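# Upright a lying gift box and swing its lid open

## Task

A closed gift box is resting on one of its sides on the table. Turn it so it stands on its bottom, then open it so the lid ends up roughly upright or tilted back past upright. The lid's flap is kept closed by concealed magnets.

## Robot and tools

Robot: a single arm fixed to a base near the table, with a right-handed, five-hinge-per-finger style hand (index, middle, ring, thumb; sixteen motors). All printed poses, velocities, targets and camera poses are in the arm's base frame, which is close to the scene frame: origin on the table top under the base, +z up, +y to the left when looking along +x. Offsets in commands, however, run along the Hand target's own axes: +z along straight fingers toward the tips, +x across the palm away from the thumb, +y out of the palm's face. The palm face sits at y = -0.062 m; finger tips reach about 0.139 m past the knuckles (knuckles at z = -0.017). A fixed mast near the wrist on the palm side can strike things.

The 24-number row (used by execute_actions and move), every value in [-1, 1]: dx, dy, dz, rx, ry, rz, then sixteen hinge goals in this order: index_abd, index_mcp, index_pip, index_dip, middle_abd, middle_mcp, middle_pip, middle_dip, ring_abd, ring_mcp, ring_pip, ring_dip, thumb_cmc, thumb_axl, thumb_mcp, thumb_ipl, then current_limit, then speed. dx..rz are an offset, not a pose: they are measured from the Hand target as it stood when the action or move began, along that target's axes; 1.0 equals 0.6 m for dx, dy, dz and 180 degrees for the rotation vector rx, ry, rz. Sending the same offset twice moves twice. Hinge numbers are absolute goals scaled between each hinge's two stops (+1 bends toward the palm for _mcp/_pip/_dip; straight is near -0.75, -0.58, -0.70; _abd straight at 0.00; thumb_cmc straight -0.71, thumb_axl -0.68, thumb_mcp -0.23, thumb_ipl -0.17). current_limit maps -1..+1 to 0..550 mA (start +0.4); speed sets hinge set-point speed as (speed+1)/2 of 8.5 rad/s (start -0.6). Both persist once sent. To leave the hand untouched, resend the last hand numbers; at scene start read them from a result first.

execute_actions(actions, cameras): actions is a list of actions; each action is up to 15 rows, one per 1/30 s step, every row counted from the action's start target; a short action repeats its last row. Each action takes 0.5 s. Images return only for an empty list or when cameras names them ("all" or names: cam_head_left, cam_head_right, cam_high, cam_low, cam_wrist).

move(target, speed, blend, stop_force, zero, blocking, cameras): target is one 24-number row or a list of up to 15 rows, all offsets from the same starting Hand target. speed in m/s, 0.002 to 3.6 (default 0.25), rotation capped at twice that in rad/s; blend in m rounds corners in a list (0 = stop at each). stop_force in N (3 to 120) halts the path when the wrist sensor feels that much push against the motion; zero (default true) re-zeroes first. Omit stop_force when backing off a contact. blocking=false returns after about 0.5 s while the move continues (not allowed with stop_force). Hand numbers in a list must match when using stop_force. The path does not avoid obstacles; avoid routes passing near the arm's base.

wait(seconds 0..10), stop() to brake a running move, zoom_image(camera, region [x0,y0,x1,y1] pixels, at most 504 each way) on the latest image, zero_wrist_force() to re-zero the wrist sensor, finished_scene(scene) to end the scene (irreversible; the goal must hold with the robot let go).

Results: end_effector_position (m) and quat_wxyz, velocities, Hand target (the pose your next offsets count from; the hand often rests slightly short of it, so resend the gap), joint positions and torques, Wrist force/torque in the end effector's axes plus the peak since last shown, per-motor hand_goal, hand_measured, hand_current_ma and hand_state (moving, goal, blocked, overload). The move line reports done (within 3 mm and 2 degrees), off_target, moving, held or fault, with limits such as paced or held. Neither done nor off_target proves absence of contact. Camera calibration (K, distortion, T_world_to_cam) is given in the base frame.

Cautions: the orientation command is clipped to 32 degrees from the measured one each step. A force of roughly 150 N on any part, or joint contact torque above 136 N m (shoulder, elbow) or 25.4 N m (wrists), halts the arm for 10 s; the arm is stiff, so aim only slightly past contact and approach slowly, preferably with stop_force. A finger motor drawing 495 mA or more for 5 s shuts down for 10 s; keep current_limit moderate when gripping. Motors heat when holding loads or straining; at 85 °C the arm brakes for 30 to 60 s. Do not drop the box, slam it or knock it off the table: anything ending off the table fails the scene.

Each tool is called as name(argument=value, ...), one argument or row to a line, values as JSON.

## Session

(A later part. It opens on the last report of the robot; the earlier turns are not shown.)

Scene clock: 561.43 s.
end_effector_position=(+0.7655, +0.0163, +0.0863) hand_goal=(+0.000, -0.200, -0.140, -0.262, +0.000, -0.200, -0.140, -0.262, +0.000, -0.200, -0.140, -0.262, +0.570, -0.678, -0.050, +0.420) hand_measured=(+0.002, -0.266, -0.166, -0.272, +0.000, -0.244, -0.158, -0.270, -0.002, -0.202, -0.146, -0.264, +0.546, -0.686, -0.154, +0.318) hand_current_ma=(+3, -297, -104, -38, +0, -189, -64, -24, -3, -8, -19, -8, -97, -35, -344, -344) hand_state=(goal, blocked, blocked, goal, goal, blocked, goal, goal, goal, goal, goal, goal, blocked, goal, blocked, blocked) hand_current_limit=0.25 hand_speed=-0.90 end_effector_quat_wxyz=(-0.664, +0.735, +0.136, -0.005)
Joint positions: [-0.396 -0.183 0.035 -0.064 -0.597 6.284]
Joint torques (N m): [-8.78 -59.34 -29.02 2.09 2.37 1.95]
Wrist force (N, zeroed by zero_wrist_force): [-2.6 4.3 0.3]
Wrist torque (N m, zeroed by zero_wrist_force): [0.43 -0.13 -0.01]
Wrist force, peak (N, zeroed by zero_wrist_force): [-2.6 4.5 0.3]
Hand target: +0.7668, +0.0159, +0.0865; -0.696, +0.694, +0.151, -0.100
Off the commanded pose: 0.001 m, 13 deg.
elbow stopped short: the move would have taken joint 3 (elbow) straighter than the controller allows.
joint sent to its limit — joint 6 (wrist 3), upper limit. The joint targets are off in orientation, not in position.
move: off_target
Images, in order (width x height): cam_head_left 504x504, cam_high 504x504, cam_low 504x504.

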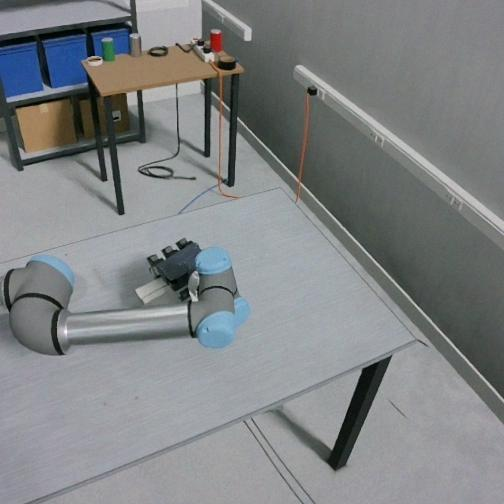

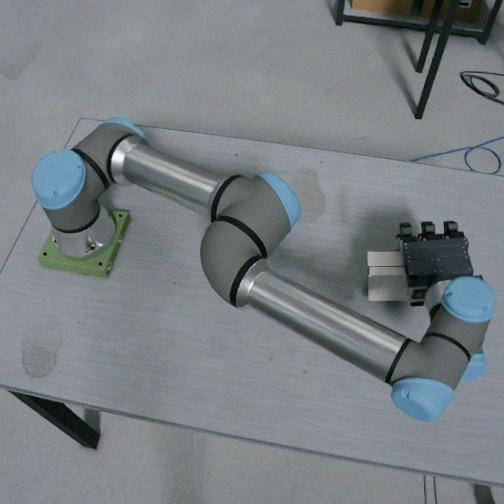

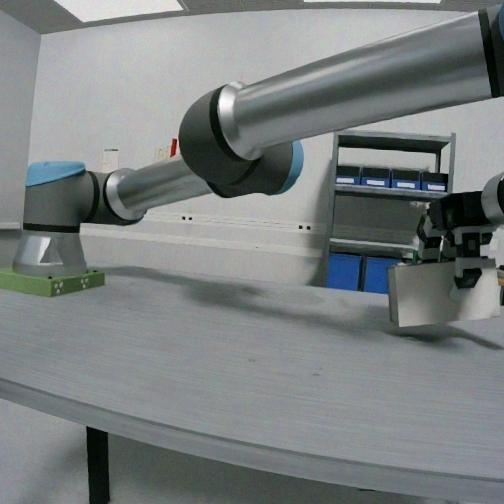

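move(
  target=[-0.25,-0.02,0,0,0,0,0,-0.2,-0.139,-0.261,0,-0.2,-0.139,-0.261,0,-0.2,-0.139,-0.261,0.571,-0.678,-0.05,0.42,0.25,-0.9],
  speed=0.1,
  cameras=["cam_high","cam_low","cam_head_left"],
)

zoom_image(
  camera="cam_head_left",
  region=[60, 220, 220, 380],
)

zoom_image(
  camera="cam_high",
  region=[280, 200, 450, 370],
)

zoom_image(
  camera="cam_low",
  region=[300, 180, 500, 360],
)

Scene clock: 600.50 s.
end_effector_position=(+0.6260, -0.0367, +0.0877) hand_goal=(+0.000, -0.200, -0.140, -0.262, +0.000, -0.200, -0.140, -0.262, +0.000, -0.200, -0.140, -0.262, +0.570, -0.678, -0.050, +0.420) hand_measured=(+0.002, -0.264, -0.168, -0.274, +0.000, -0.242, -0.158, -0.270, +0.000, -0.200, -0.146, -0.264, +0.546, -0.686, -0.156, +0.318) hand_current_ma=(+4, -287, -105, -41, +1, -181, -64, -24, -2, -3, -19, -8, -97, -35, -344, -344) hand_state=(goal, blocked, blocked, goal, goal, blocked, goal, goal, goal, goal, goal, goal, blocked, goal, blocked, blocked) hand_current_limit=0.25 hand_speed=-0.90 end_effector_quat_wxyz=(+0.696, -0.694, -0.151, +0.100)
Joint positions: [-0.503 -0.52 0.771 -0.265 -0.861 6.22]
Joint torques (N m): [-9.87 -69.68 -6.17 0.44 -1.6 1.83]
Wrist force (N, zeroed by zero_wrist_force): [-2.7 3.7 0.0]
Wrist torque (N m, zeroed by zero_wrist_force): [0.29 -0.13 0.06]
Wrist force, peak (N, zeroed by zero_wrist_force): [-2.7 4.4 0.2]
Hand target: +0.6259, -0.0367, +0.0877; +0.696, -0.694, -0.151, +0.100
Off the commanded pose: 0.000 m, 0 deg.
move: done
Images, in order (width x height): cam_head_left 504x504, cam_high 504x504, cam_low 504x504.

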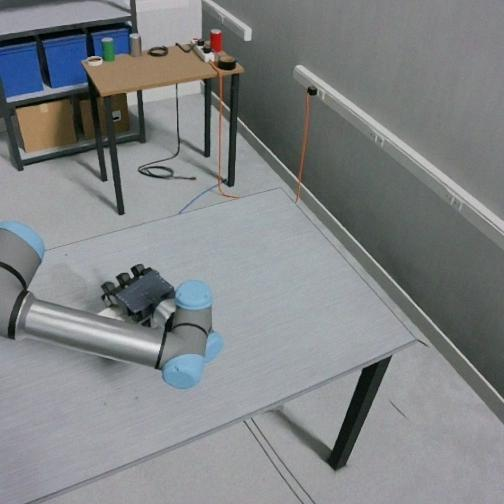

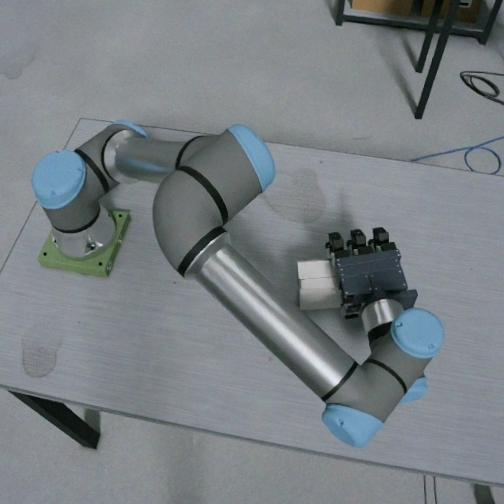

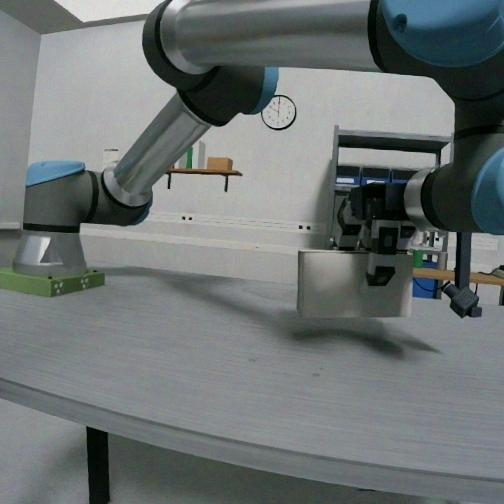

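Scaled by 3.150.

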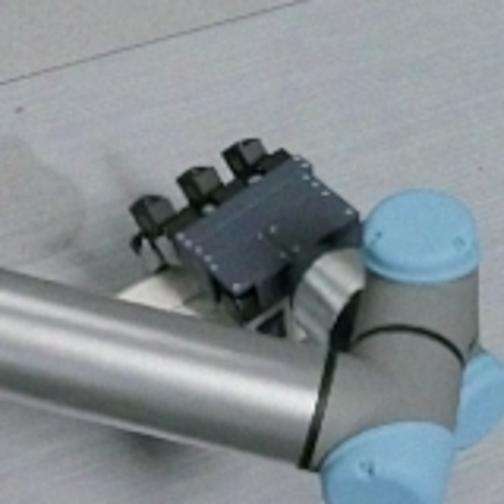

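Scaled by 2.965.

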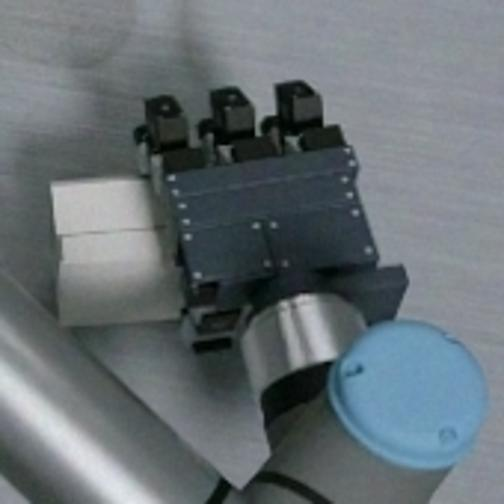

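Scaled by 2.520.

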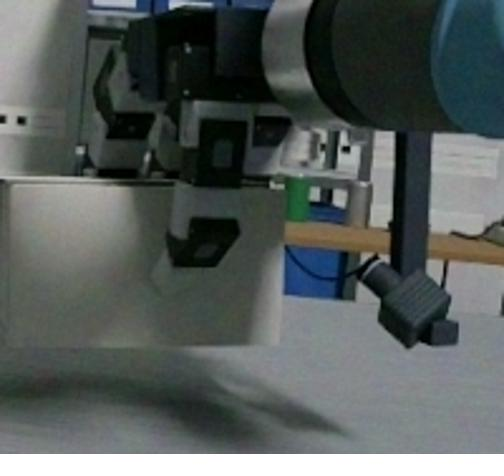

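move(
  target=[0,0.0583,0,0,0,0,0,-0.2,-0.139,-0.261,0,-0.2,-0.139,-0.261,0,-0.2,-0.139,-0.261,0.571,-0.678,-0.05,0.42,0.25,-0.9],
  speed=0.02,
  stop_force=3,
  cameras=["cam_low"],
)

zoom_image(
  camera="cam_low",
  region=[280, 200, 480, 380],
)

Scene clock: 624.07 s.
end_effector_position=(+0.6283, -0.0361, +0.0528) hand_goal=(+0.000, -0.200, -0.140, -0.262, +0.000, -0.200, -0.140, -0.262, +0.000, -0.200, -0.140, -0.262, +0.570, -0.678, -0.050, +0.420) hand_measured=(+0.002, -0.264, -0.168, -0.274, +0.002, -0.242, -0.158, -0.270, +0.002, -0.200, -0.146, -0.264, +0.546, -0.686, -0.156, +0.318) hand_current_ma=(+6, -286, -105, -41, +6, -179, -64, -25, +2, +1, -19, -8, -97, -35, -344, -344) hand_state=(goal, blocked, blocked, goal, goal, blocked, goal, goal, goal, goal, goal, goal, blocked, goal, blocked, blocked) hand_current_limit=0.25 hand_speed=-0.90 end_effector_quat_wxyz=(+0.696, -0.694, -0.151, +0.100)
Joint positions: [-0.501 -0.481 0.786 -0.319 -0.859 6.22]
Joint torques (N m): [4.38 -54.12 -4.54 -0.06 1.86 1.84]
Wrist force (N, zeroed by zero_wrist_force): [-2.4 2.4 -0.2]
Wrist torque (N m, zeroed by zero_wrist_force): [0.26 -0.13 0.07]
Wrist force, peak (N, zeroed by zero_wrist_force): [-3.1 3.9 -0.1]
Hand target: +0.6283, -0.0361, +0.0528; +0.696, -0.694, -0.151, +0.100
Off the commanded pose: 0.000 m, 0 deg.
move: done
Images, in order (width x height): cam_low 504x504.

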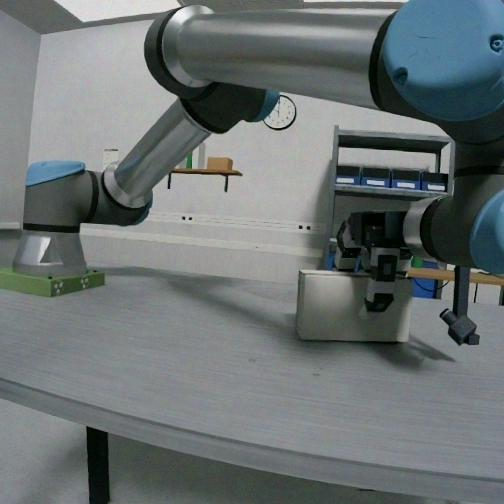

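Scaled by 2.520.

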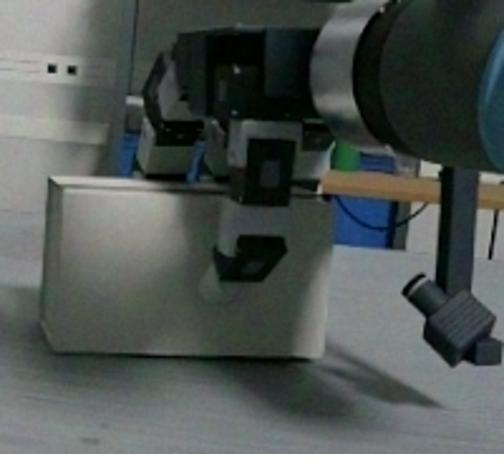

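move(
  target=[0,0.01,0,0,0,0,0,-0.2,-0.139,-0.261,0,-0.2,-0.139,-0.261,0,-0.2,-0.139,-0.261,0.571,-0.678,-0.05,0.42,0.25,-0.9],
  speed=0.01,
  stop_force=3,
  cameras=["cam_low","cam_head_left"],
)

zoom_image(
  camera="cam_low",
  region=[280, 200, 480, 380],
)

zoom_image(
  camera="cam_head_left",
  region=[60, 220, 220, 380],
)

Scene clock: 639.47 s.
end_effector_position=(+0.6286, -0.0361, +0.0492) hand_goal=(+0.000, -0.200, -0.140, -0.262, +0.000, -0.200, -0.140, -0.262, +0.000, -0.200, -0.140, -0.262, +0.570, -0.678, -0.050, +0.420) hand_measured=(+0.002, -0.262, -0.168, -0.272, +0.002, -0.240, -0.158, -0.270, +0.002, -0.200, -0.146, -0.264, +0.546, -0.686, -0.158, +0.326) hand_current_ma=(+6, -277, -105, -37, +6, -176, -64, -25, +5, +1, -19, -8, -97, -35, -344, -344) hand_state=(goal, blocked, blocked, goal, goal, blocked, goal, goal, goal, goal, goal, goal, blocked, goal, blocked, blocked) hand_current_limit=0.25 hand_speed=-0.90 end_effector_quat_wxyz=(+0.696, -0.694, -0.151, +0.100)
Joint positions: [-0.501 -0.476 0.787 -0.324 -0.858 6.22]
Joint torques (N m): [1.16 -70.97 -24.41 3.16 1 1.54]
Wrist force (N, zeroed by zero_wrist_force): [-3.0 3.2 0.3]
Wrist torque (N m, zeroed by zero_wrist_force): [0.24 -0.13 0.05]
Wrist force, peak (N, zeroed by zero_wrist_force): [-3.3 3.2 0.1]
Hand target: +0.6286, -0.0361, +0.0492; +0.696, -0.694, -0.151, +0.100 (not the last commanded pose)
Off the commanded pose: 0.002 m, 0 deg.
move: contact
Images, in order (width x height): cam_head_left 504x504, cam_low 504x504.

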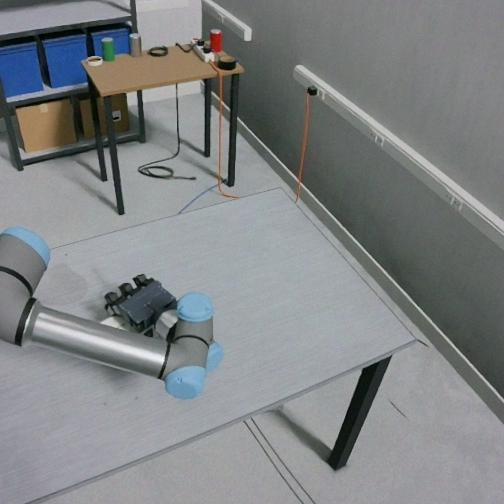

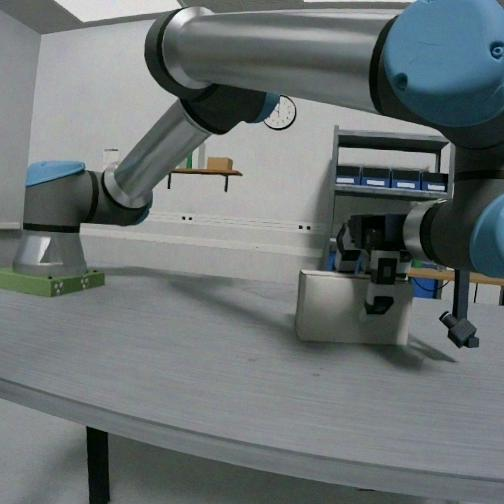

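Scaled by 2.520.

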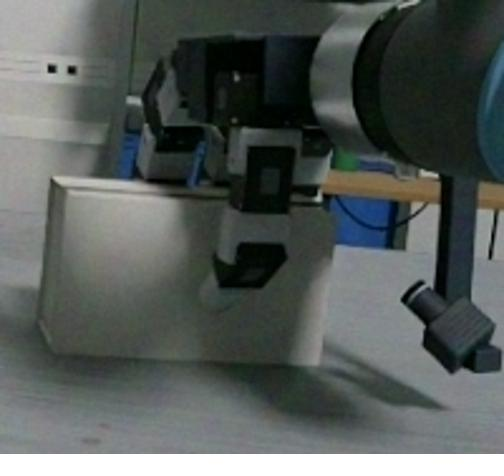

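Scaled by 3.150.

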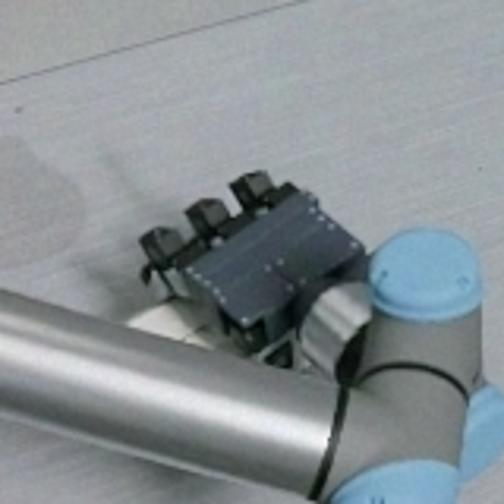

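move(
  target=[0,0,0,0,0,0,0,-0.3,-0.139,-0.261,0,-0.3,-0.139,-0.261,0,-0.3,-0.139,-0.261,0.571,-0.678,-0.28,0.25,0.25,-0.96],
  cameras=["cam_low","cam_head_left"],
)

zoom_image(
  camera="cam_low",
  region=[280, 200, 480, 380],
)

Scene clock: 655.67 s.
end_effector_position=(+0.6286, -0.0361, +0.0492) hand_goal=(+0.000, -0.300, -0.140, -0.262, +0.000, -0.300, -0.140, -0.262, +0.000, -0.300, -0.140, -0.262, +0.570, -0.678, -0.280, +0.250) hand_measured=(+0.002, -0.286, -0.142, -0.266, +0.002, -0.282, -0.142, -0.264, +0.002, -0.280, -0.142, -0.264, +0.568, -0.680, -0.278, +0.252) hand_current_ma=(+6, +58, -8, -12, +6, +73, -4, -7, +5, +81, -5, -8, -8, -8, +8, +6) hand_state=(goal, goal, goal, goal, goal, goal, goal, goal, goal, blocked, goal, goal, goal, goal, goal, goal) hand_current_limit=0.25 hand_speed=-0.96 end_effector_quat_wxyz=(+0.696, -0.694, -0.151, +0.100)
Joint positions: [-0.501 -0.476 0.786 -0.324 -0.858 6.22]
Joint torques (N m): [-6.14 -68.56 -28.3 1.59 -1.21 1.15]
Wrist force (N, zeroed by zero_wrist_force): [-2.8 2.0 0.4]
Wrist torque (N m, zeroed by zero_wrist_force): [0.19 -0.13 0.02]
Wrist force, peak (N, zeroed by zero_wrist_force): [-3.1 3.5 0.3]
Hand target: +0.6286, -0.0361, +0.0492; +0.696, -0.694, -0.151, +0.100
Off the commanded pose: 0.000 m, 0 deg.
move: done
Images, in order (width x height): cam_head_left 504x504, cam_low 504x504.

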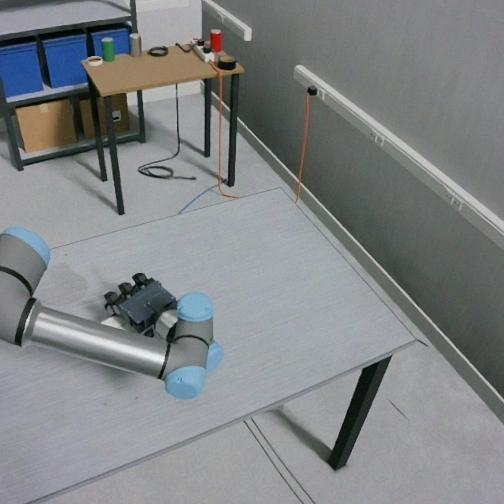

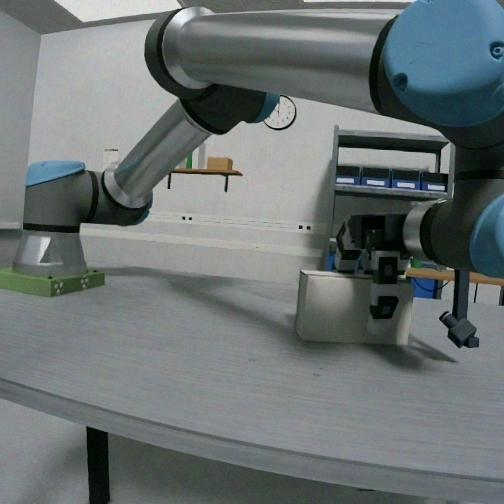

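Scaled by 2.520.

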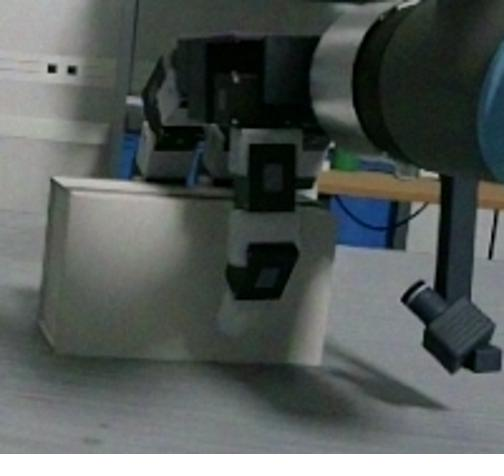

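move(
  target=[
    [0,-0.002,0,0,0,0,0,-0.479,-0.139,-0.261,0,-0.479,-0.139,-0.261,0,-0.479,-0.139,-0.261,0.571,-0.678,-0.4,0.0,0.4,-0.85],
    [0,-0.3,0,0,0,0,0,-0.479,-0.139,-0.261,0,-0.479,-0.139,-0.261,0,-0.479,-0.139,-0.261,0.571,-0.678,-0.4,0.0,0.4,-0.85],
  ],
  speed=[0.03,0.15],
  cameras=["cam_high","cam_low","cam_head_left"],
)

zoom_image(
  camera="cam_high",
  region=[280, 220, 430, 350],
)

zoom_image(
  camera="cam_low",
  region=[280, 220, 440, 360],
)

Scene clock: 671.57 s.
end_effector_position=(+0.6158, -0.0389, +0.2286) hand_goal=(+0.000, -0.480, -0.140, -0.262, +0.000, -0.480, -0.140, -0.262, +0.000, -0.480, -0.140, -0.262, +0.570, -0.678, -0.400, +0.000) hand_measured=(+0.002, -0.462, -0.142, -0.264, +0.002, -0.460, -0.140, -0.264, +0.002, -0.458, -0.142, -0.264, +0.568, -0.680, -0.396, +0.002) hand_current_ma=(+6, +69, -3, -8, +6, +78, -3, -7, +5, +86, -3, -8, -8, -7, +16, +10) hand_state=(goal, goal, goal, goal, goal, goal, goal, goal, goal, blocked, goal, goal, goal, goal, goal, goal) hand_current_limit=0.40 hand_speed=-0.85 end_effector_quat_wxyz=(+0.696, -0.694, -0.151, +0.100)
Joint positions: [-0.513 -0.612 0.586 0.013 -0.87 6.22]
Joint torques (N m): [-8.36 -51.55 -29.68 3.44 -1.67 -1.75]
Wrist force (N, zeroed by zero_wrist_force): [-2.6 2.1 0.2]
Wrist torque (N m, zeroed by zero_wrist_force): [0.21 -0.18 0.07]
Wrist force, peak (N, zeroed by zero_wrist_force): [-3.0 3.1 0.3]
Hand target: +0.6158, -0.0389, +0.2287; +0.696, -0.694, -0.151, +0.100
Off the commanded pose: 0.000 m, 0 deg.
move: done
Images, in order (width x height): cam_head_left 504x504, cam_high 504x504, cam_low 504x504.

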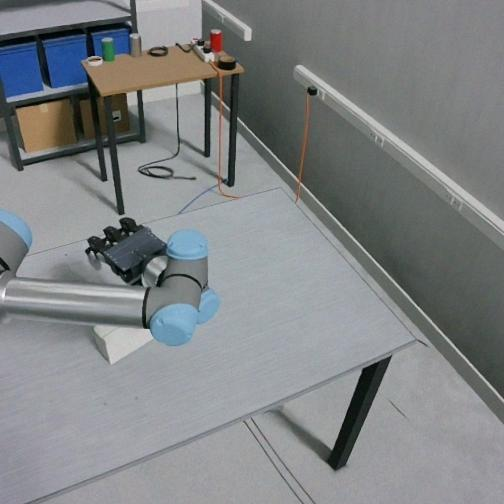

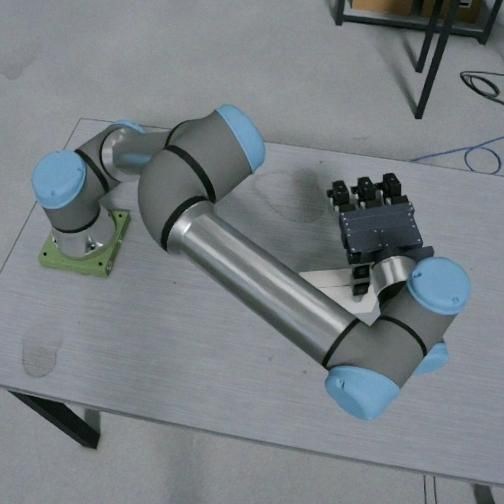

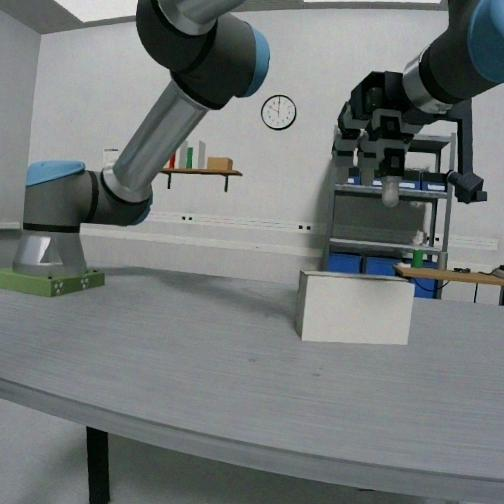

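Scaled by 3.360.

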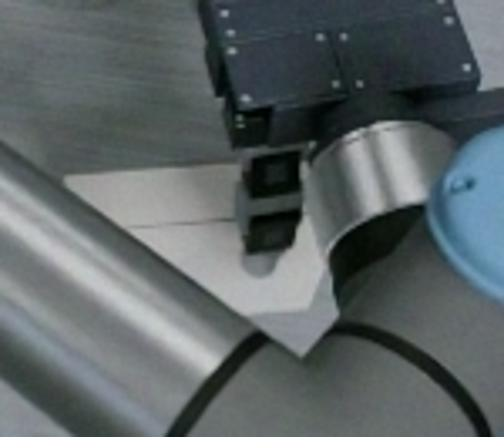

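Scaled by 3.150.

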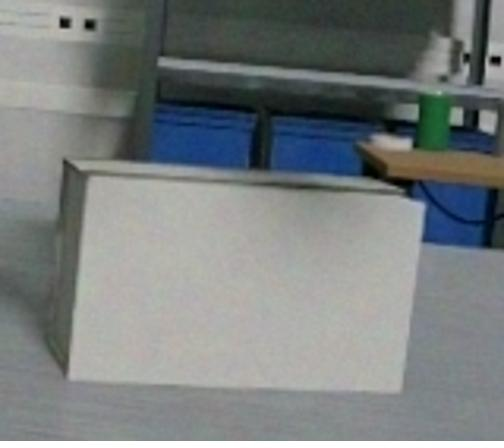

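move(
  target=[0,-0.1667,0,-0.3849,-0.3849,-0.3849,0,-0.753,-0.139,-0.478,0,-0.986,-0.431,-0.551,0,-0.753,-0.139,-0.478,-0.714,-0.678,-0.226,-0.168,0.5,-0.5],
  speed=0.5,
)

move(
  target=[0,0,0,0,0,-0.5,0,-0.753,-0.139,-0.478,0,-0.986,-0.431,-0.551,0,-0.753,-0.139,-0.478,-0.714,-0.678,-0.226,-0.168,0.5,-0.5],
  speed=0.5,
  cameras=["cam_high","cam_low","cam_head_left","cam_head_right"],
)

zoom_image(
  camera="cam_high",
  region=[270, 230, 400, 350],
)

Scene clock: 711.47 s.
end_effector_position=(+0.6087, -0.0404, +0.3285) hand_goal=(+0.000, -0.754, -0.140, -0.478, +0.000, -0.986, -0.432, -0.552, +0.000, -0.754, -0.140, -0.478, -0.714, -0.678, -0.226, -0.168) hand_measured=(+0.002, -0.752, -0.140, -0.476, +0.002, -0.978, -0.428, -0.550, +0.002, -0.752, -0.140, -0.476, -0.712, -0.680, -0.224, -0.166) hand_current_ma=(+4, +5, -2, +7, +4, +32, +10, +7, +4, +7, -1, +7, +5, -7, +9, +11) hand_state=(goal, goal, goal, goal, goal, goal, goal, goal, goal, goal, goal, goal, goal, goal, goal, goal) hand_current_limit=0.50 hand_speed=-0.50 end_effector_quat_wxyz=(+0.025, +0.570, +0.821, +0.026)
Joint positions: [-0.369 -1.569 1.677 -1.739 -1.531 5.558]
Joint torques (N m): [-7.8 -31.62 -10.51 -3.99 1.94 -1.89]
Wrist force (N, zeroed by zero_wrist_force): [-2.0 2.3 -1.3]
Wrist torque (N m, zeroed by zero_wrist_force): [0.33 -0.27 -0.21]
Wrist force, peak (N, zeroed by zero_wrist_force): [-2.8 3.0 0.2]
Hand target: +0.6088, -0.0404, +0.3285; +0.025, +0.570, +0.821, +0.027
Off the commanded pose: 0.000 m, 0 deg.
move: done

Scene clock: 713.93 s.
end_effector_position=(+0.6087, -0.0404, +0.3285) hand_goal=(+0.000, -0.754, -0.140, -0.478, +0.000, -0.986, -0.432, -0.552, +0.000, -0.754, -0.140, -0.478, -0.714, -0.678, -0.226, -0.168) hand_measured=(+0.002, -0.752, -0.140, -0.476, +0.002, -0.978, -0.428, -0.550, +0.002, -0.752, -0.140, -0.476, -0.712, -0.680, -0.224, -0.166) hand_current_ma=(+4, +5, -2, +7, +4, +31, +10, +7, +4, +6, -1, +7, +4, -7, +9, +11) hand_state=(goal, goal, goal, goal, goal, goal, goal, goal, goal, goal, goal, goal, goal, goal, goal, goal) hand_current_limit=0.50 hand_speed=-0.50 end_effector_quat_wxyz=(+0.036, -0.178, +0.983, +0.001)
Joint positions: [-0.434 -1.31 1.367 -1.685 -1.527 3.922]
Joint torques (N m): [5.25 -30.33 -32.08 -0.75 2.13 -2.04]
Wrist force (N, zeroed by zero_wrist_force): [-1.7 2.4 -1.2]
Wrist torque (N m, zeroed by zero_wrist_force): [0.32 -0.33 -0.14]
Wrist force, peak (N, zeroed by zero_wrist_force): [-2.2 2.5 -1.2]
Hand target: +0.6088, -0.0404, +0.3285; +0.036, -0.178, +0.983, +0.001
Off the commanded pose: 0.000 m, 0 deg.
move: done
Images, in order (width x height): cam_head_left 504x504, cam_head_right 504x504, cam_high 504x504, cam_low 504x504.

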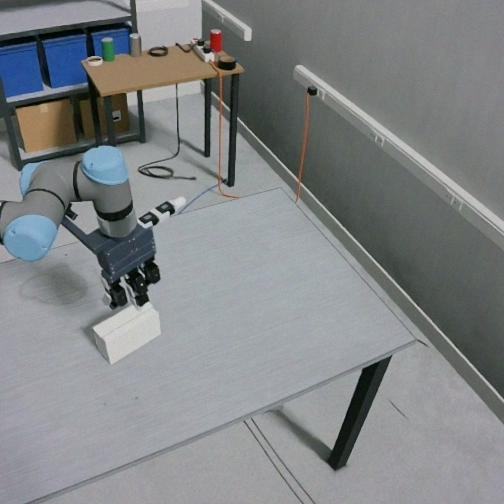

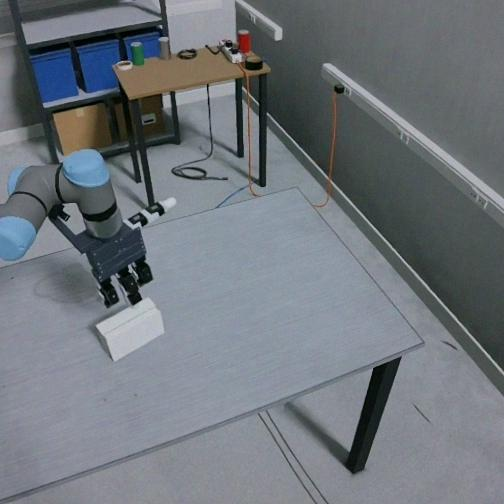

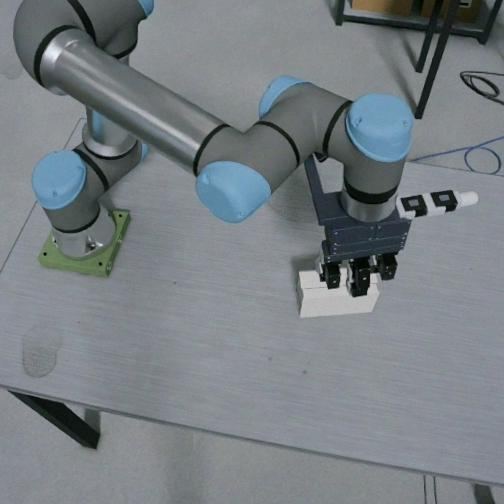

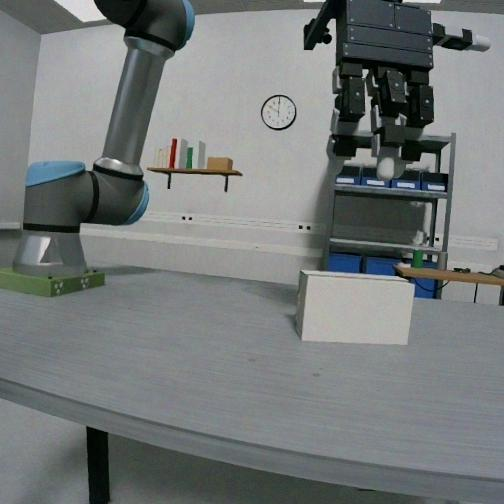

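Scaled by 3.877.

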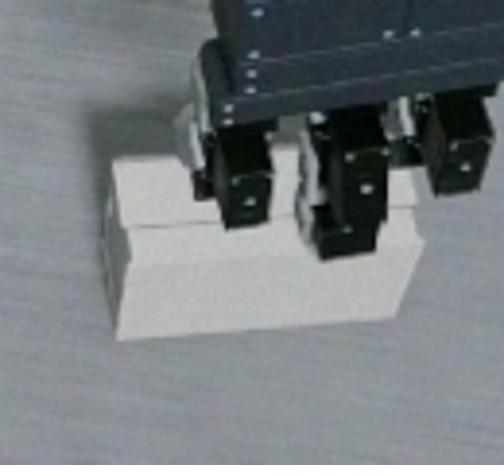

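move(
  target=[-0.0365,0.1222,0.1742,-0.0029,0.0226,0.0168,0,-0.89,-0.255,-0.507,0,-0.986,-0.46,-0.58,0,-0.89,-0.255,-0.507,-0.714,-0.678,-0.226,-0.168,0.6,-0.6],
  speed=0.2,
  cameras=["cam_high","cam_low","cam_head_left"],
)

zoom_image(
  camera="cam_high",
  region=[270, 230, 400, 350],
)

zoom_image(
  camera="cam_head_left",
  region=[70, 240, 200, 380],
)

Scene clock: 790.40 s.
end_effector_position=(+0.6109, +0.0374, +0.2252) hand_goal=(+0.000, -0.890, -0.256, -0.508, +0.000, -0.986, -0.460, -0.580, +0.000, -0.890, -0.256, -0.508, -0.714, -0.678, -0.226, -0.168) hand_measured=(+0.002, -0.886, -0.254, -0.506, +0.002, -0.978, -0.456, -0.578, +0.002, -0.884, -0.254, -0.506, -0.712, -0.680, -0.224, -0.166) hand_current_ma=(+4, +17, +8, +7, +4, +30, +11, +7, +4, +20, +7, +8, +4, -7, +11, +11) hand_state=(goal, goal, goal, goal, goal, goal, goal, goal, goal, goal, goal, goal, goal, goal, goal, goal) hand_current_limit=0.60 hand_speed=-0.60 end_effector_quat_wxyz=(+0.001, -0.152, +0.988, +0.000)
Joint positions: [-0.3 -1.267 1.561 -1.865 -1.57 4.107]
Joint torques (N m): [4.95 -28.79 -8.43 -3.57 -1.71 2.18]
Wrist force (N, zeroed by zero_wrist_force): [-2.1 2.5 -1.0]
Wrist torque (N m, zeroed by zero_wrist_force): [0.33 -0.31 -0.29]
Wrist force, peak (N, zeroed by zero_wrist_force): [-2.2 3.1 -0.1]
Hand target: +0.6110, +0.0375, +0.2251; +0.000, -0.152, +0.988, +0.000
Off the commanded pose: 0.000 m, 0 deg.
move: done
Images, in order (width x height): cam_head_left 504x504, cam_high 504x504, cam_low 504x504.

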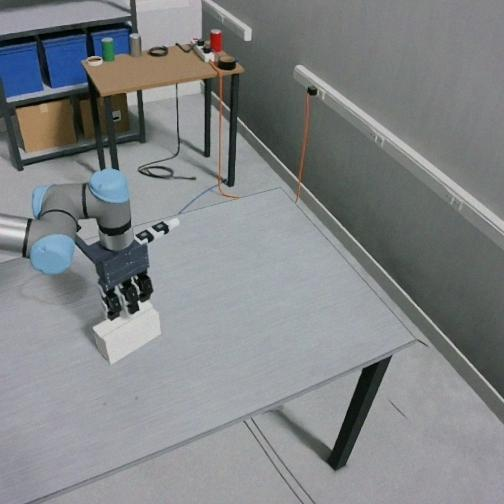

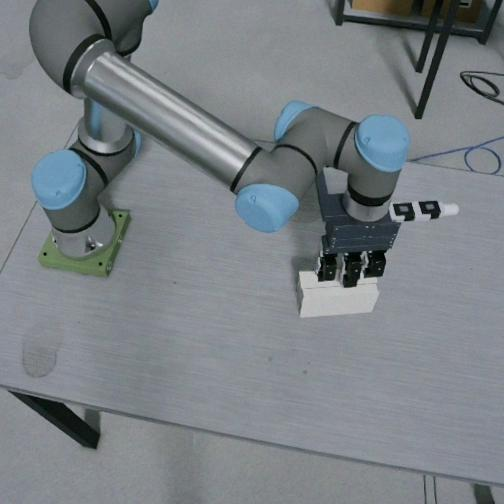

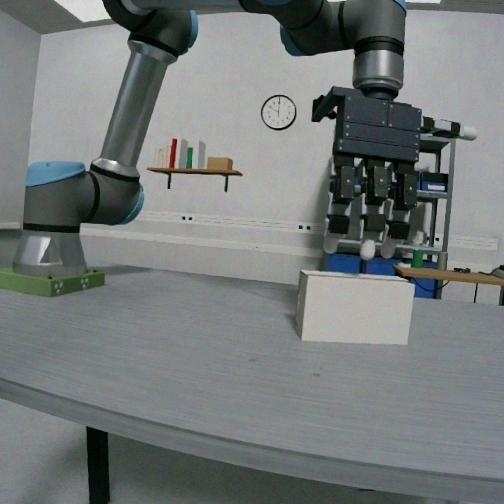

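Scaled by 3.877.

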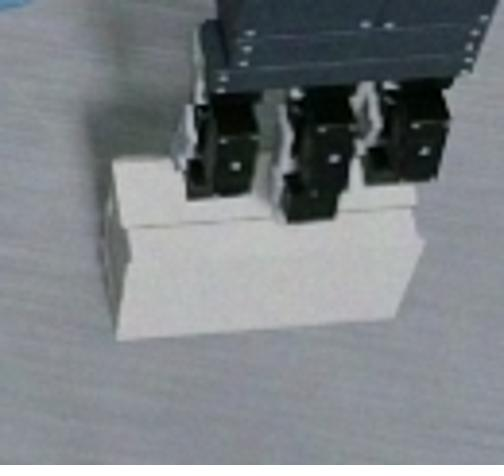

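Scaled by 3.600.

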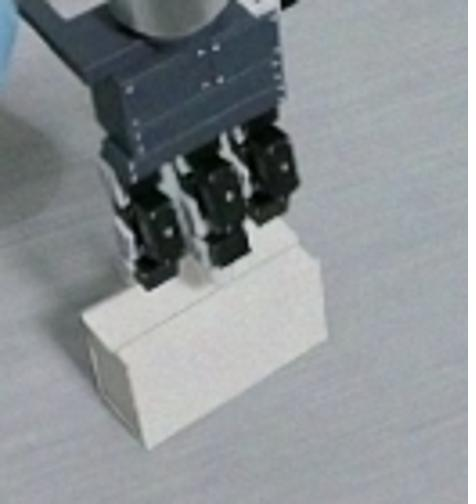

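zero_wrist_force(
)

move(
  target=[0,0,0.0333,0,0,0,0,-0.89,-0.255,-0.507,0,-0.986,-0.46,-0.58,0,-0.89,-0.255,-0.507,-0.714,-0.678,-0.226,-0.168,0.6,-0.6],
  speed=0.06,
)

move(
  target=[0,0,0.0367,0,0,0,0,-0.89,-0.255,-0.507,0,-0.986,-0.46,-0.58,0,-0.89,-0.255,-0.507,-0.714,-0.678,-0.226,-0.168,0.6,-0.6],
  speed=0.012,
  stop_force=8,
  cameras=["cam_high","cam_low","cam_head_left"],
)

zoom_image(
  camera="cam_high",
  region=[270, 230, 400, 350],
)

zoom_image(
  camera="cam_head_left",
  region=[70, 240, 200, 380],
)

zoom_image(
  camera="cam_low",
  region=[280, 200, 440, 360],
)

Wrist force sensor zeroed.

Scene clock: 806.17 s.
end_effector_position=(+0.6110, +0.0376, +0.2052) hand_goal=(+0.000, -0.890, -0.256, -0.508, +0.000, -0.986, -0.460, -0.580, +0.000, -0.890, -0.256, -0.508, -0.714, -0.678, -0.226, -0.168) hand_measured=(+0.002, -0.886, -0.254, -0.506, +0.002, -0.978, -0.456, -0.578, +0.002, -0.884, -0.254, -0.506, -0.712, -0.680, -0.224, -0.166) hand_current_ma=(+4, +17, +8, +7, +4, +30, +11, +7, +4, +20, +7, +8, +4, -7, +11, +11) hand_state=(goal, goal, goal, goal, goal, goal, goal, goal, goal, goal, goal, goal, goal, goal, goal, goal) hand_current_limit=0.60 hand_speed=-0.60 end_effector_quat_wxyz=(+0.000, -0.152, +0.988, +0.000)
Joint positions: [-0.3 -1.253 1.594 -1.913 -1.57 4.108]
Joint torques (N m): [4.67 -32.27 -7.22 -3.95 -0.47 1.71]
Wrist force (N, zeroed by zero_wrist_force): [0.0 0.1 0.0]
Wrist torque (N m, zeroed by zero_wrist_force): [0.03 0.01 0.02]
Wrist force, peak (N, zeroed by zero_wrist_force): [0.2 -0.4 0.0]
Hand target: +0.6110, +0.0376, +0.2051; +0.000, -0.152, +0.988, +0.000
Off the commanded pose: 0.000 m, 0 deg.
move: done

Scene clock: 808.23 s.
end_effector_position=(+0.6110, +0.0376, +0.1951) hand_goal=(+0.000, -0.890, -0.256, -0.508, +0.000, -0.986, -0.460, -0.580, +0.000, -0.890, -0.256, -0.508, -0.714, -0.678, -0.226, -0.168) hand_measured=(+0.002, -0.890, -0.248, -0.502, +0.002, -0.982, -0.452, -0.572, +0.002, -0.884, -0.254, -0.506, -0.712, -0.680, -0.224, -0.166) hand_current_ma=(+8, +2, +29, +20, +7, +12, +25, +26, +4, +20, +7, +8, +4, -7, +11, +11) hand_state=(goal, goal, goal, goal, goal, goal, goal, goal, goal, goal, goal, goal, goal, goal, goal, goal) hand_current_limit=0.60 hand_speed=-0.60 end_effector_quat_wxyz=(+0.001, -0.152, +0.988, +0.000)
Joint positions: [-0.3 -1.244 1.611 -1.938 -1.57 4.108]
Joint torques (N m): [4.4 -43.51 -29.26 -0.26 1.5 1.58]
Wrist force (N, zeroed by zero_wrist_force): [0.2 0.5 -6.7]
Wrist torque (N m, zeroed by zero_wrist_force): [0.55 0.08 0.06]
Wrist force, peak (N, zeroed by zero_wrist_force): [0.5 0.4 -15.4]
Hand target: +0.6110, +0.0376, +0.1951; +0.001, -0.152, +0.988, +0.000 (not the last commanded pose)
Off the commanded pose: 0.012 m, 0 deg.
move: contact
Images, in order (width x height): cam_head_left 504x504, cam_high 504x504, cam_low 504x504.

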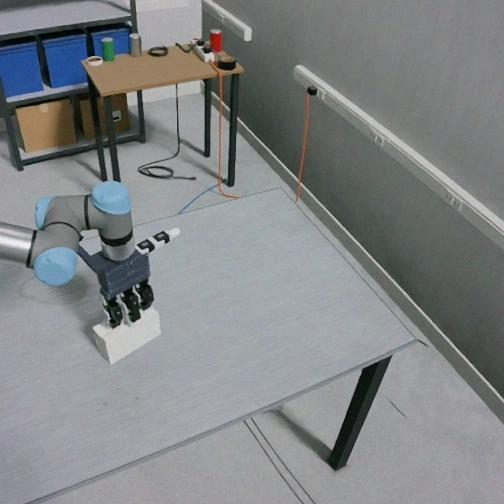

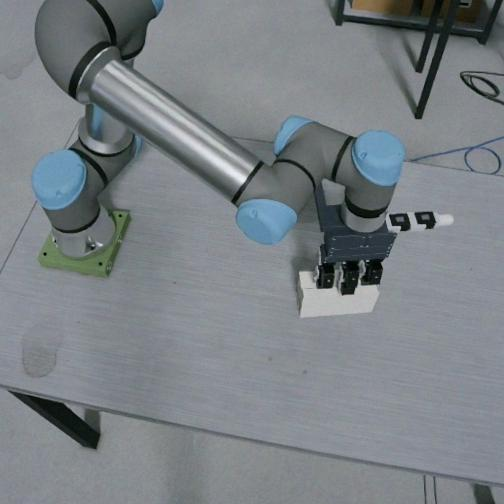

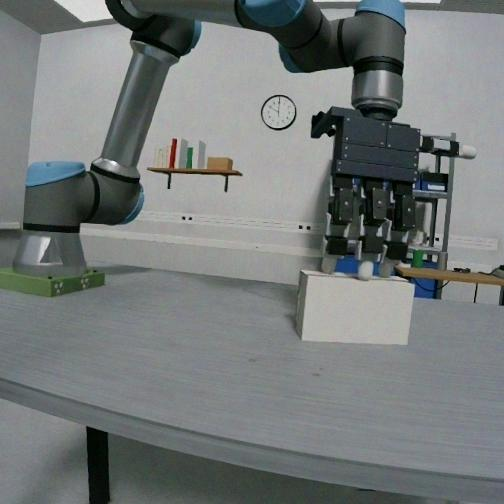

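Scaled by 3.877.

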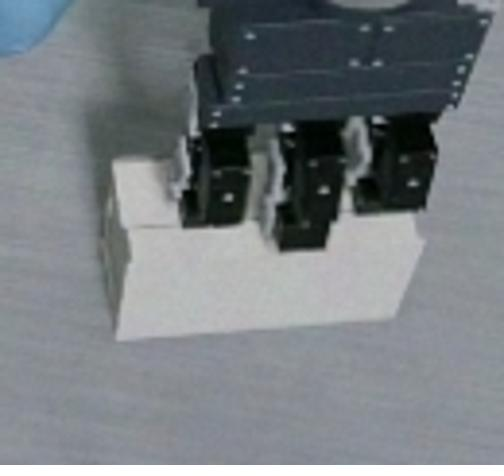

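Scaled by 3.600.

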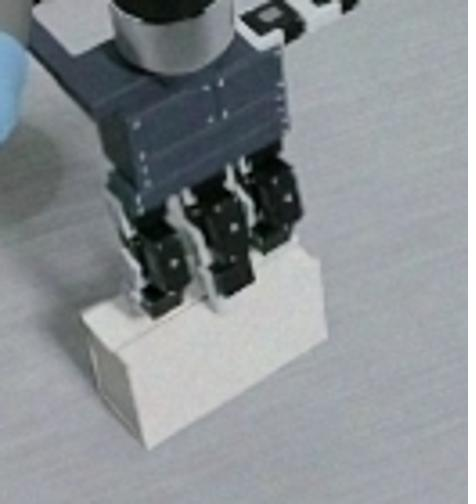

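Scaled by 3.150.

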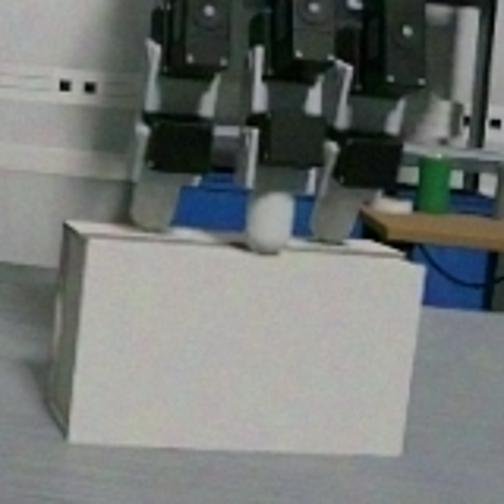

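move(
  target=[0,0,0,0,0,0,0,-0.808,-0.372,-0.58,0,-0.986,-0.46,-0.58,0,-0.795,-0.401,-0.594,-0.714,-0.678,-0.226,-0.168,0.6,-0.9],
)

Scene clock: 825.30 s.
end_effector_position=(+0.6111, +0.0375, +0.1953) hand_goal=(+0.000, -0.808, -0.372, -0.580, +0.000, -0.986, -0.460, -0.580, +0.000, -0.796, -0.402, -0.594, -0.714, -0.678, -0.226, -0.168) hand_measured=(+0.006, -0.838, -0.310, -0.544, +0.002, -0.982, -0.456, -0.578, +0.004, -0.820, -0.338, -0.560, -0.712, -0.680, -0.224, -0.166) hand_current_ma=(+15, -126, +263, +148, +7, +16, +12, +7, +11, -98, +273, +134, +4, -7, +11, +11) hand_state=(goal, blocked, blocked, blocked, goal, goal, goal, goal, goal, blocked, blocked, blocked, goal, goal, goal, goal) hand_current_limit=0.60 hand_speed=-0.90 end_effector_quat_wxyz=(+0.001, -0.152, +0.988, +0.000)
Joint positions: [-0.3 -1.245 1.61 -1.938 -1.57 4.108]
Joint torques (N m): [1.75 -13.51 -4.5 0.94 1.01 0.7]
Wrist force (N, zeroed by zero_wrist_force): [0.6 -8.2 -37.6]
Wrist torque (N m, zeroed by zero_wrist_force): [2.76 1.07 -0.13]
Wrist force, peak (N, zeroed by zero_wrist_force): [0.5 -8.4 -37.6]
Hand target: +0.6110, +0.0376, +0.1951; +0.001, -0.152, +0.988, +0.000
Off the commanded pose: 0.000 m, 0 deg.
move: done

move(
  target=[0,0,0,0,0,0,0,-0.845,-0.315,-0.545,0,-0.986,-0.46,-0.58,0,-0.83,-0.345,-0.56,-0.714,-0.678,-0.226,-0.168,0.6,-0.9],
)

move(
  target=[0,0,0.003,0,0,0,0,-0.845,-0.315,-0.545,0,-0.986,-0.46,-0.58,0,-0.83,-0.345,-0.56,-0.714,-0.678,-0.226,-0.168,0.6,-0.9],
  speed=0.004,
  stop_force=10,
)

Scene clock: 843.13 s.
end_effector_position=(+0.6110, +0.0376, +0.1951) hand_goal=(+0.000, -0.846, -0.316, -0.546, +0.000, -0.986, -0.460, -0.580, +0.000, -0.830, -0.346, -0.560, -0.714, -0.678, -0.226, -0.168) hand_measured=(+0.006, -0.854, -0.292, -0.526, +0.002, -0.982, -0.456, -0.578, +0.004, -0.836, -0.322, -0.538, -0.712, -0.680, -0.224, -0.166) hand_current_ma=(+15, -28, +88, +75, +7, +16, +12, +7, +10, -22, +89, +84, +4, -7, +11, +11) hand_state=(goal, goal, blocked, goal, goal, goal, goal, goal, goal, goal, blocked, blocked, goal, goal, goal, goal) hand_current_limit=0.60 hand_speed=-0.90 end_effector_quat_wxyz=(+0.000, -0.152, +0.988, +0.000)
Joint positions: [-0.3 -1.244 1.611 -1.938 -1.57 4.108]
Joint torques (N m): [-0.46 -19.42 -0.44 2.47 0.4 -0.11]
Wrist force (N, zeroed by zero_wrist_force): [0.1 -6.4 -29.4]
Wrist torque (N m, zeroed by zero_wrist_force): [2.15 0.74 -0.12]
Wrist force, peak (N, zeroed by zero_wrist_force): [0.2 -8.9 -40.3]
Hand target: +0.6110, +0.0376, +0.1951; +0.001, -0.152, +0.988, +0.000
Off the commanded pose: 0.000 m, 0 deg.
move: done

Scene clock: 844.70 s.
end_effector_position=(+0.6110, +0.0376, +0.1946) hand_goal=(+0.000, -0.846, -0.316, -0.546, +0.000, -0.986, -0.460, -0.580, +0.000, -0.830, -0.346, -0.560, -0.714, -0.678, -0.226, -0.168) hand_measured=(+0.006, -0.858, -0.286, -0.524, +0.004, -0.982, -0.456, -0.578, +0.004, -0.842, -0.314, -0.532, -0.712, -0.680, -0.224, -0.166) hand_current_ma=(+16, -47, +119, +87, +9, +16, +12, +7, +12, -45, +122, +106, +4, -7, +11, +11) hand_state=(goal, goal, blocked, blocked, goal, goal, goal, goal, goal, goal, blocked, blocked, goal, goal, goal, goal) hand_current_limit=0.60 hand_speed=-0.90 end_effector_quat_wxyz=(+0.001, -0.152, +0.988, +0.000)
Joint positions: [-0.3 -1.244 1.611 -1.939 -1.57 4.108]
Joint torques (N m): [-0.65 -22.2 -13.81 2.56 0.36 -0.14]
Wrist force (N, zeroed by zero_wrist_force): [0.9 -7.5 -38.7]
Wrist torque (N m, zeroed by zero_wrist_force): [2.87 1.10 -0.09]
Wrist force, peak (N, zeroed by zero_wrist_force): [1.2 -8.2 -41.9]
Hand target: +0.6110, +0.0376, +0.1947; +0.001, -0.152, +0.988, +0.000 (not the last commanded pose)
Off the commanded pose: 0.001 m, 0 deg.
move: contact

move(
  target=[0,0,0,0,0,0,0,-0.875,-0.255,-0.5,0,-0.986,-0.48,-0.6,0,-0.865,-0.275,-0.51,-0.714,-0.678,-0.226,-0.168,0.6,-0.9],
)

move(
  target=[0,0,0.0035,0,0,0,0,-0.875,-0.255,-0.5,0,-0.986,-0.48,-0.6,0,-0.865,-0.275,-0.51,-0.714,-0.678,-0.226,-0.168,0.6,-0.9],
  speed=0.004,
  stop_force=8,
)

Scene clock: 854.63 s.
end_effector_position=(+0.6110, +0.0376, +0.1947) hand_goal=(+0.000, -0.876, -0.256, -0.500, +0.000, -0.986, -0.480, -0.600, +0.000, -0.866, -0.276, -0.510, -0.714, -0.678, -0.226, -0.168) hand_measured=(+0.004, -0.884, -0.254, -0.494, +0.002, -0.980, -0.460, -0.584, +0.004, -0.874, -0.276, -0.504, -0.712, -0.680, -0.224, -0.166) hand_current_ma=(+14, -33, +4, +17, +6, +22, +78, +63, +9, -26, +1, +23, +4, -7, +11, +11) hand_state=(goal, goal, goal, goal, goal, goal, blocked, goal, goal, goal, goal, goal, goal, goal, goal, goal) hand_current_limit=0.60 hand_speed=-0.90 end_effector_quat_wxyz=(+0.001, -0.152, +0.988, +0.000)
Joint positions: [-0.3 -1.244 1.611 -1.939 -1.57 4.108]
Joint torques (N m): [-1.09 -22.47 -14.5 0.9 0.4 -0.09]
Wrist force (N, zeroed by zero_wrist_force): [0.0 -1.4 -18.9]
Wrist torque (N m, zeroed by zero_wrist_force): [1.57 0.40 0.00]
Wrist force, peak (N, zeroed by zero_wrist_force): [1.1 -7.8 -38.9]
Hand target: +0.6110, +0.0376, +0.1947; +0.001, -0.152, +0.988, +0.000
Off the commanded pose: 0.000 m, 0 deg.
move: done

Scene clock: 855.43 s.
end_effector_position=(+0.6111, +0.0376, +0.1943) hand_goal=(+0.000, -0.876, -0.256, -0.500, +0.000, -0.986, -0.480, -0.600, +0.000, -0.866, -0.276, -0.510, -0.714, -0.678, -0.226, -0.168) hand_measured=(+0.006, -0.886, -0.250, -0.494, +0.002, -0.980, -0.460, -0.584, +0.004, -0.876, -0.272, -0.504, -0.712, -0.680, -0.224, -0.166) hand_current_ma=(+14, -41, +17, +18, +7, +20, +78, +63, +10, -35, +15, +23, +4, -7, +11, +11) hand_state=(goal, goal, goal, goal, goal, goal, blocked, goal, goal, goal, goal, goal, goal, goal, goal, goal) hand_current_limit=0.60 hand_speed=-0.90 end_effector_quat_wxyz=(+0.001, -0.152, +0.988, +0.000)
Joint positions: [-0.3 -1.244 1.612 -1.94 -1.57 4.108]
Joint torques (N m): [-0.5 -26.11 -19.32 1.86 0.39 -0.14]
Wrist force (N, zeroed by zero_wrist_force): [0.9 -1.2 -29.7]
Wrist torque (N m, zeroed by zero_wrist_force): [2.45 0.76 0.07]
Wrist force, peak (N, zeroed by zero_wrist_force): [0.8 -1.3 -30.3]
Hand target: +0.6111, +0.0375, +0.1944; +0.001, -0.152, +0.988, +0.000 (not the last commanded pose)
Off the commanded pose: 0.002 m, 0 deg.
move: contact

move(
  target=[0,0,0,0,0,0,0,-0.726,-0.372,-0.58,0,-0.986,-0.48,-0.6,0,-0.726,-0.39,-0.59,-0.714,-0.678,-0.226,-0.168,0.65,-0.92],
  cameras=["cam_high","cam_low"],
)

zoom_image(
  camera="cam_high",
  region=[270, 230, 400, 350],
)

zoom_image(
  camera="cam_low",
  region=[280, 200, 440, 360],
)

Scene clock: 868.97 s.
end_effector_position=(+0.6112, +0.0375, +0.1945) hand_goal=(+0.000, -0.726, -0.372, -0.580, +0.000, -0.986, -0.480, -0.600, +0.000, -0.726, -0.390, -0.590, -0.714, -0.678, -0.226, -0.168) hand_measured=(+0.008, -0.832, -0.316, -0.532, +0.006, -0.976, -0.460, -0.586, +0.006, -0.822, -0.338, -0.538, -0.712, -0.680, -0.224, -0.166) hand_current_ma=(+24, -454, +235, +197, +16, +41, +76, +49, +20, -452, +218, +214, +4, -7, +11, +11) hand_state=(goal, blocked, blocked, blocked, goal, goal, blocked, goal, goal, blocked, blocked, blocked, goal, goal, goal, goal) hand_current_limit=0.65 hand_speed=-0.92 end_effector_quat_wxyz=(+0.001, -0.152, +0.988, +0.000)
Joint positions: [-0.3 -1.244 1.612 -1.94 -1.57 4.108]
Joint torques (N m): [-0.67 -7.13 -0.14 3.76 1.44 0.03]
Wrist force (N, zeroed by zero_wrist_force): [1.2 -14.2 -54.9]
Wrist torque (N m, zeroed by zero_wrist_force): [4.17 1.39 -0.19]
Wrist force, peak (N, zeroed by zero_wrist_force): [1.2 -14.3 -55.1]
Hand target: +0.6111, +0.0375, +0.1944; +0.001, -0.152, +0.988, +0.000
Off the commanded pose: 0.000 m, 0 deg.
move: done
Images, in order (width x height): cam_high 504x504, cam_low 504x504.

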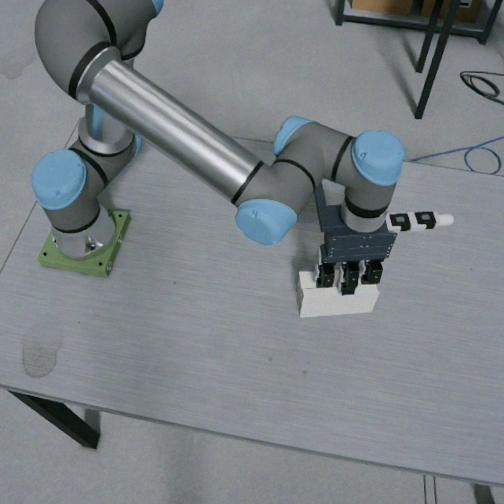

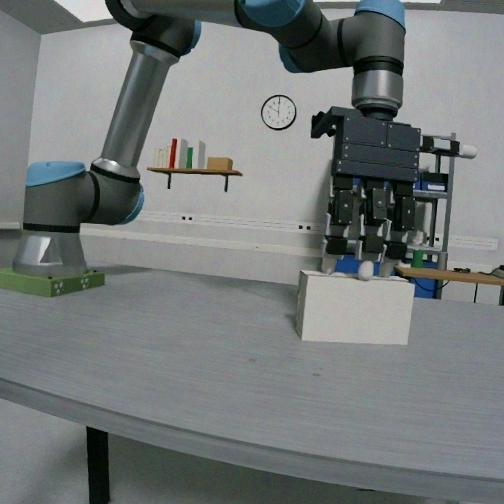

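Scaled by 3.877.

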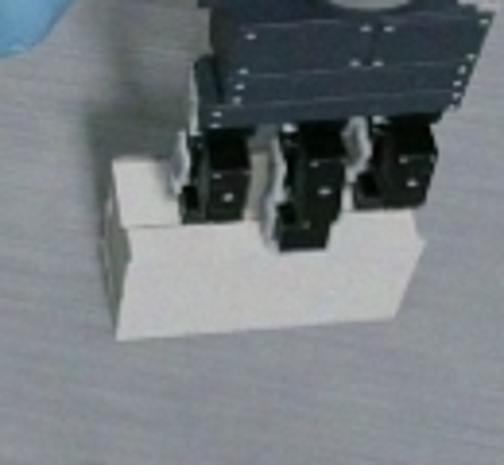

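Scaled by 3.150.

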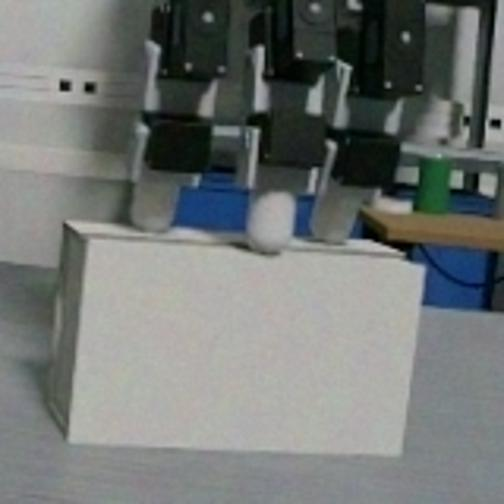

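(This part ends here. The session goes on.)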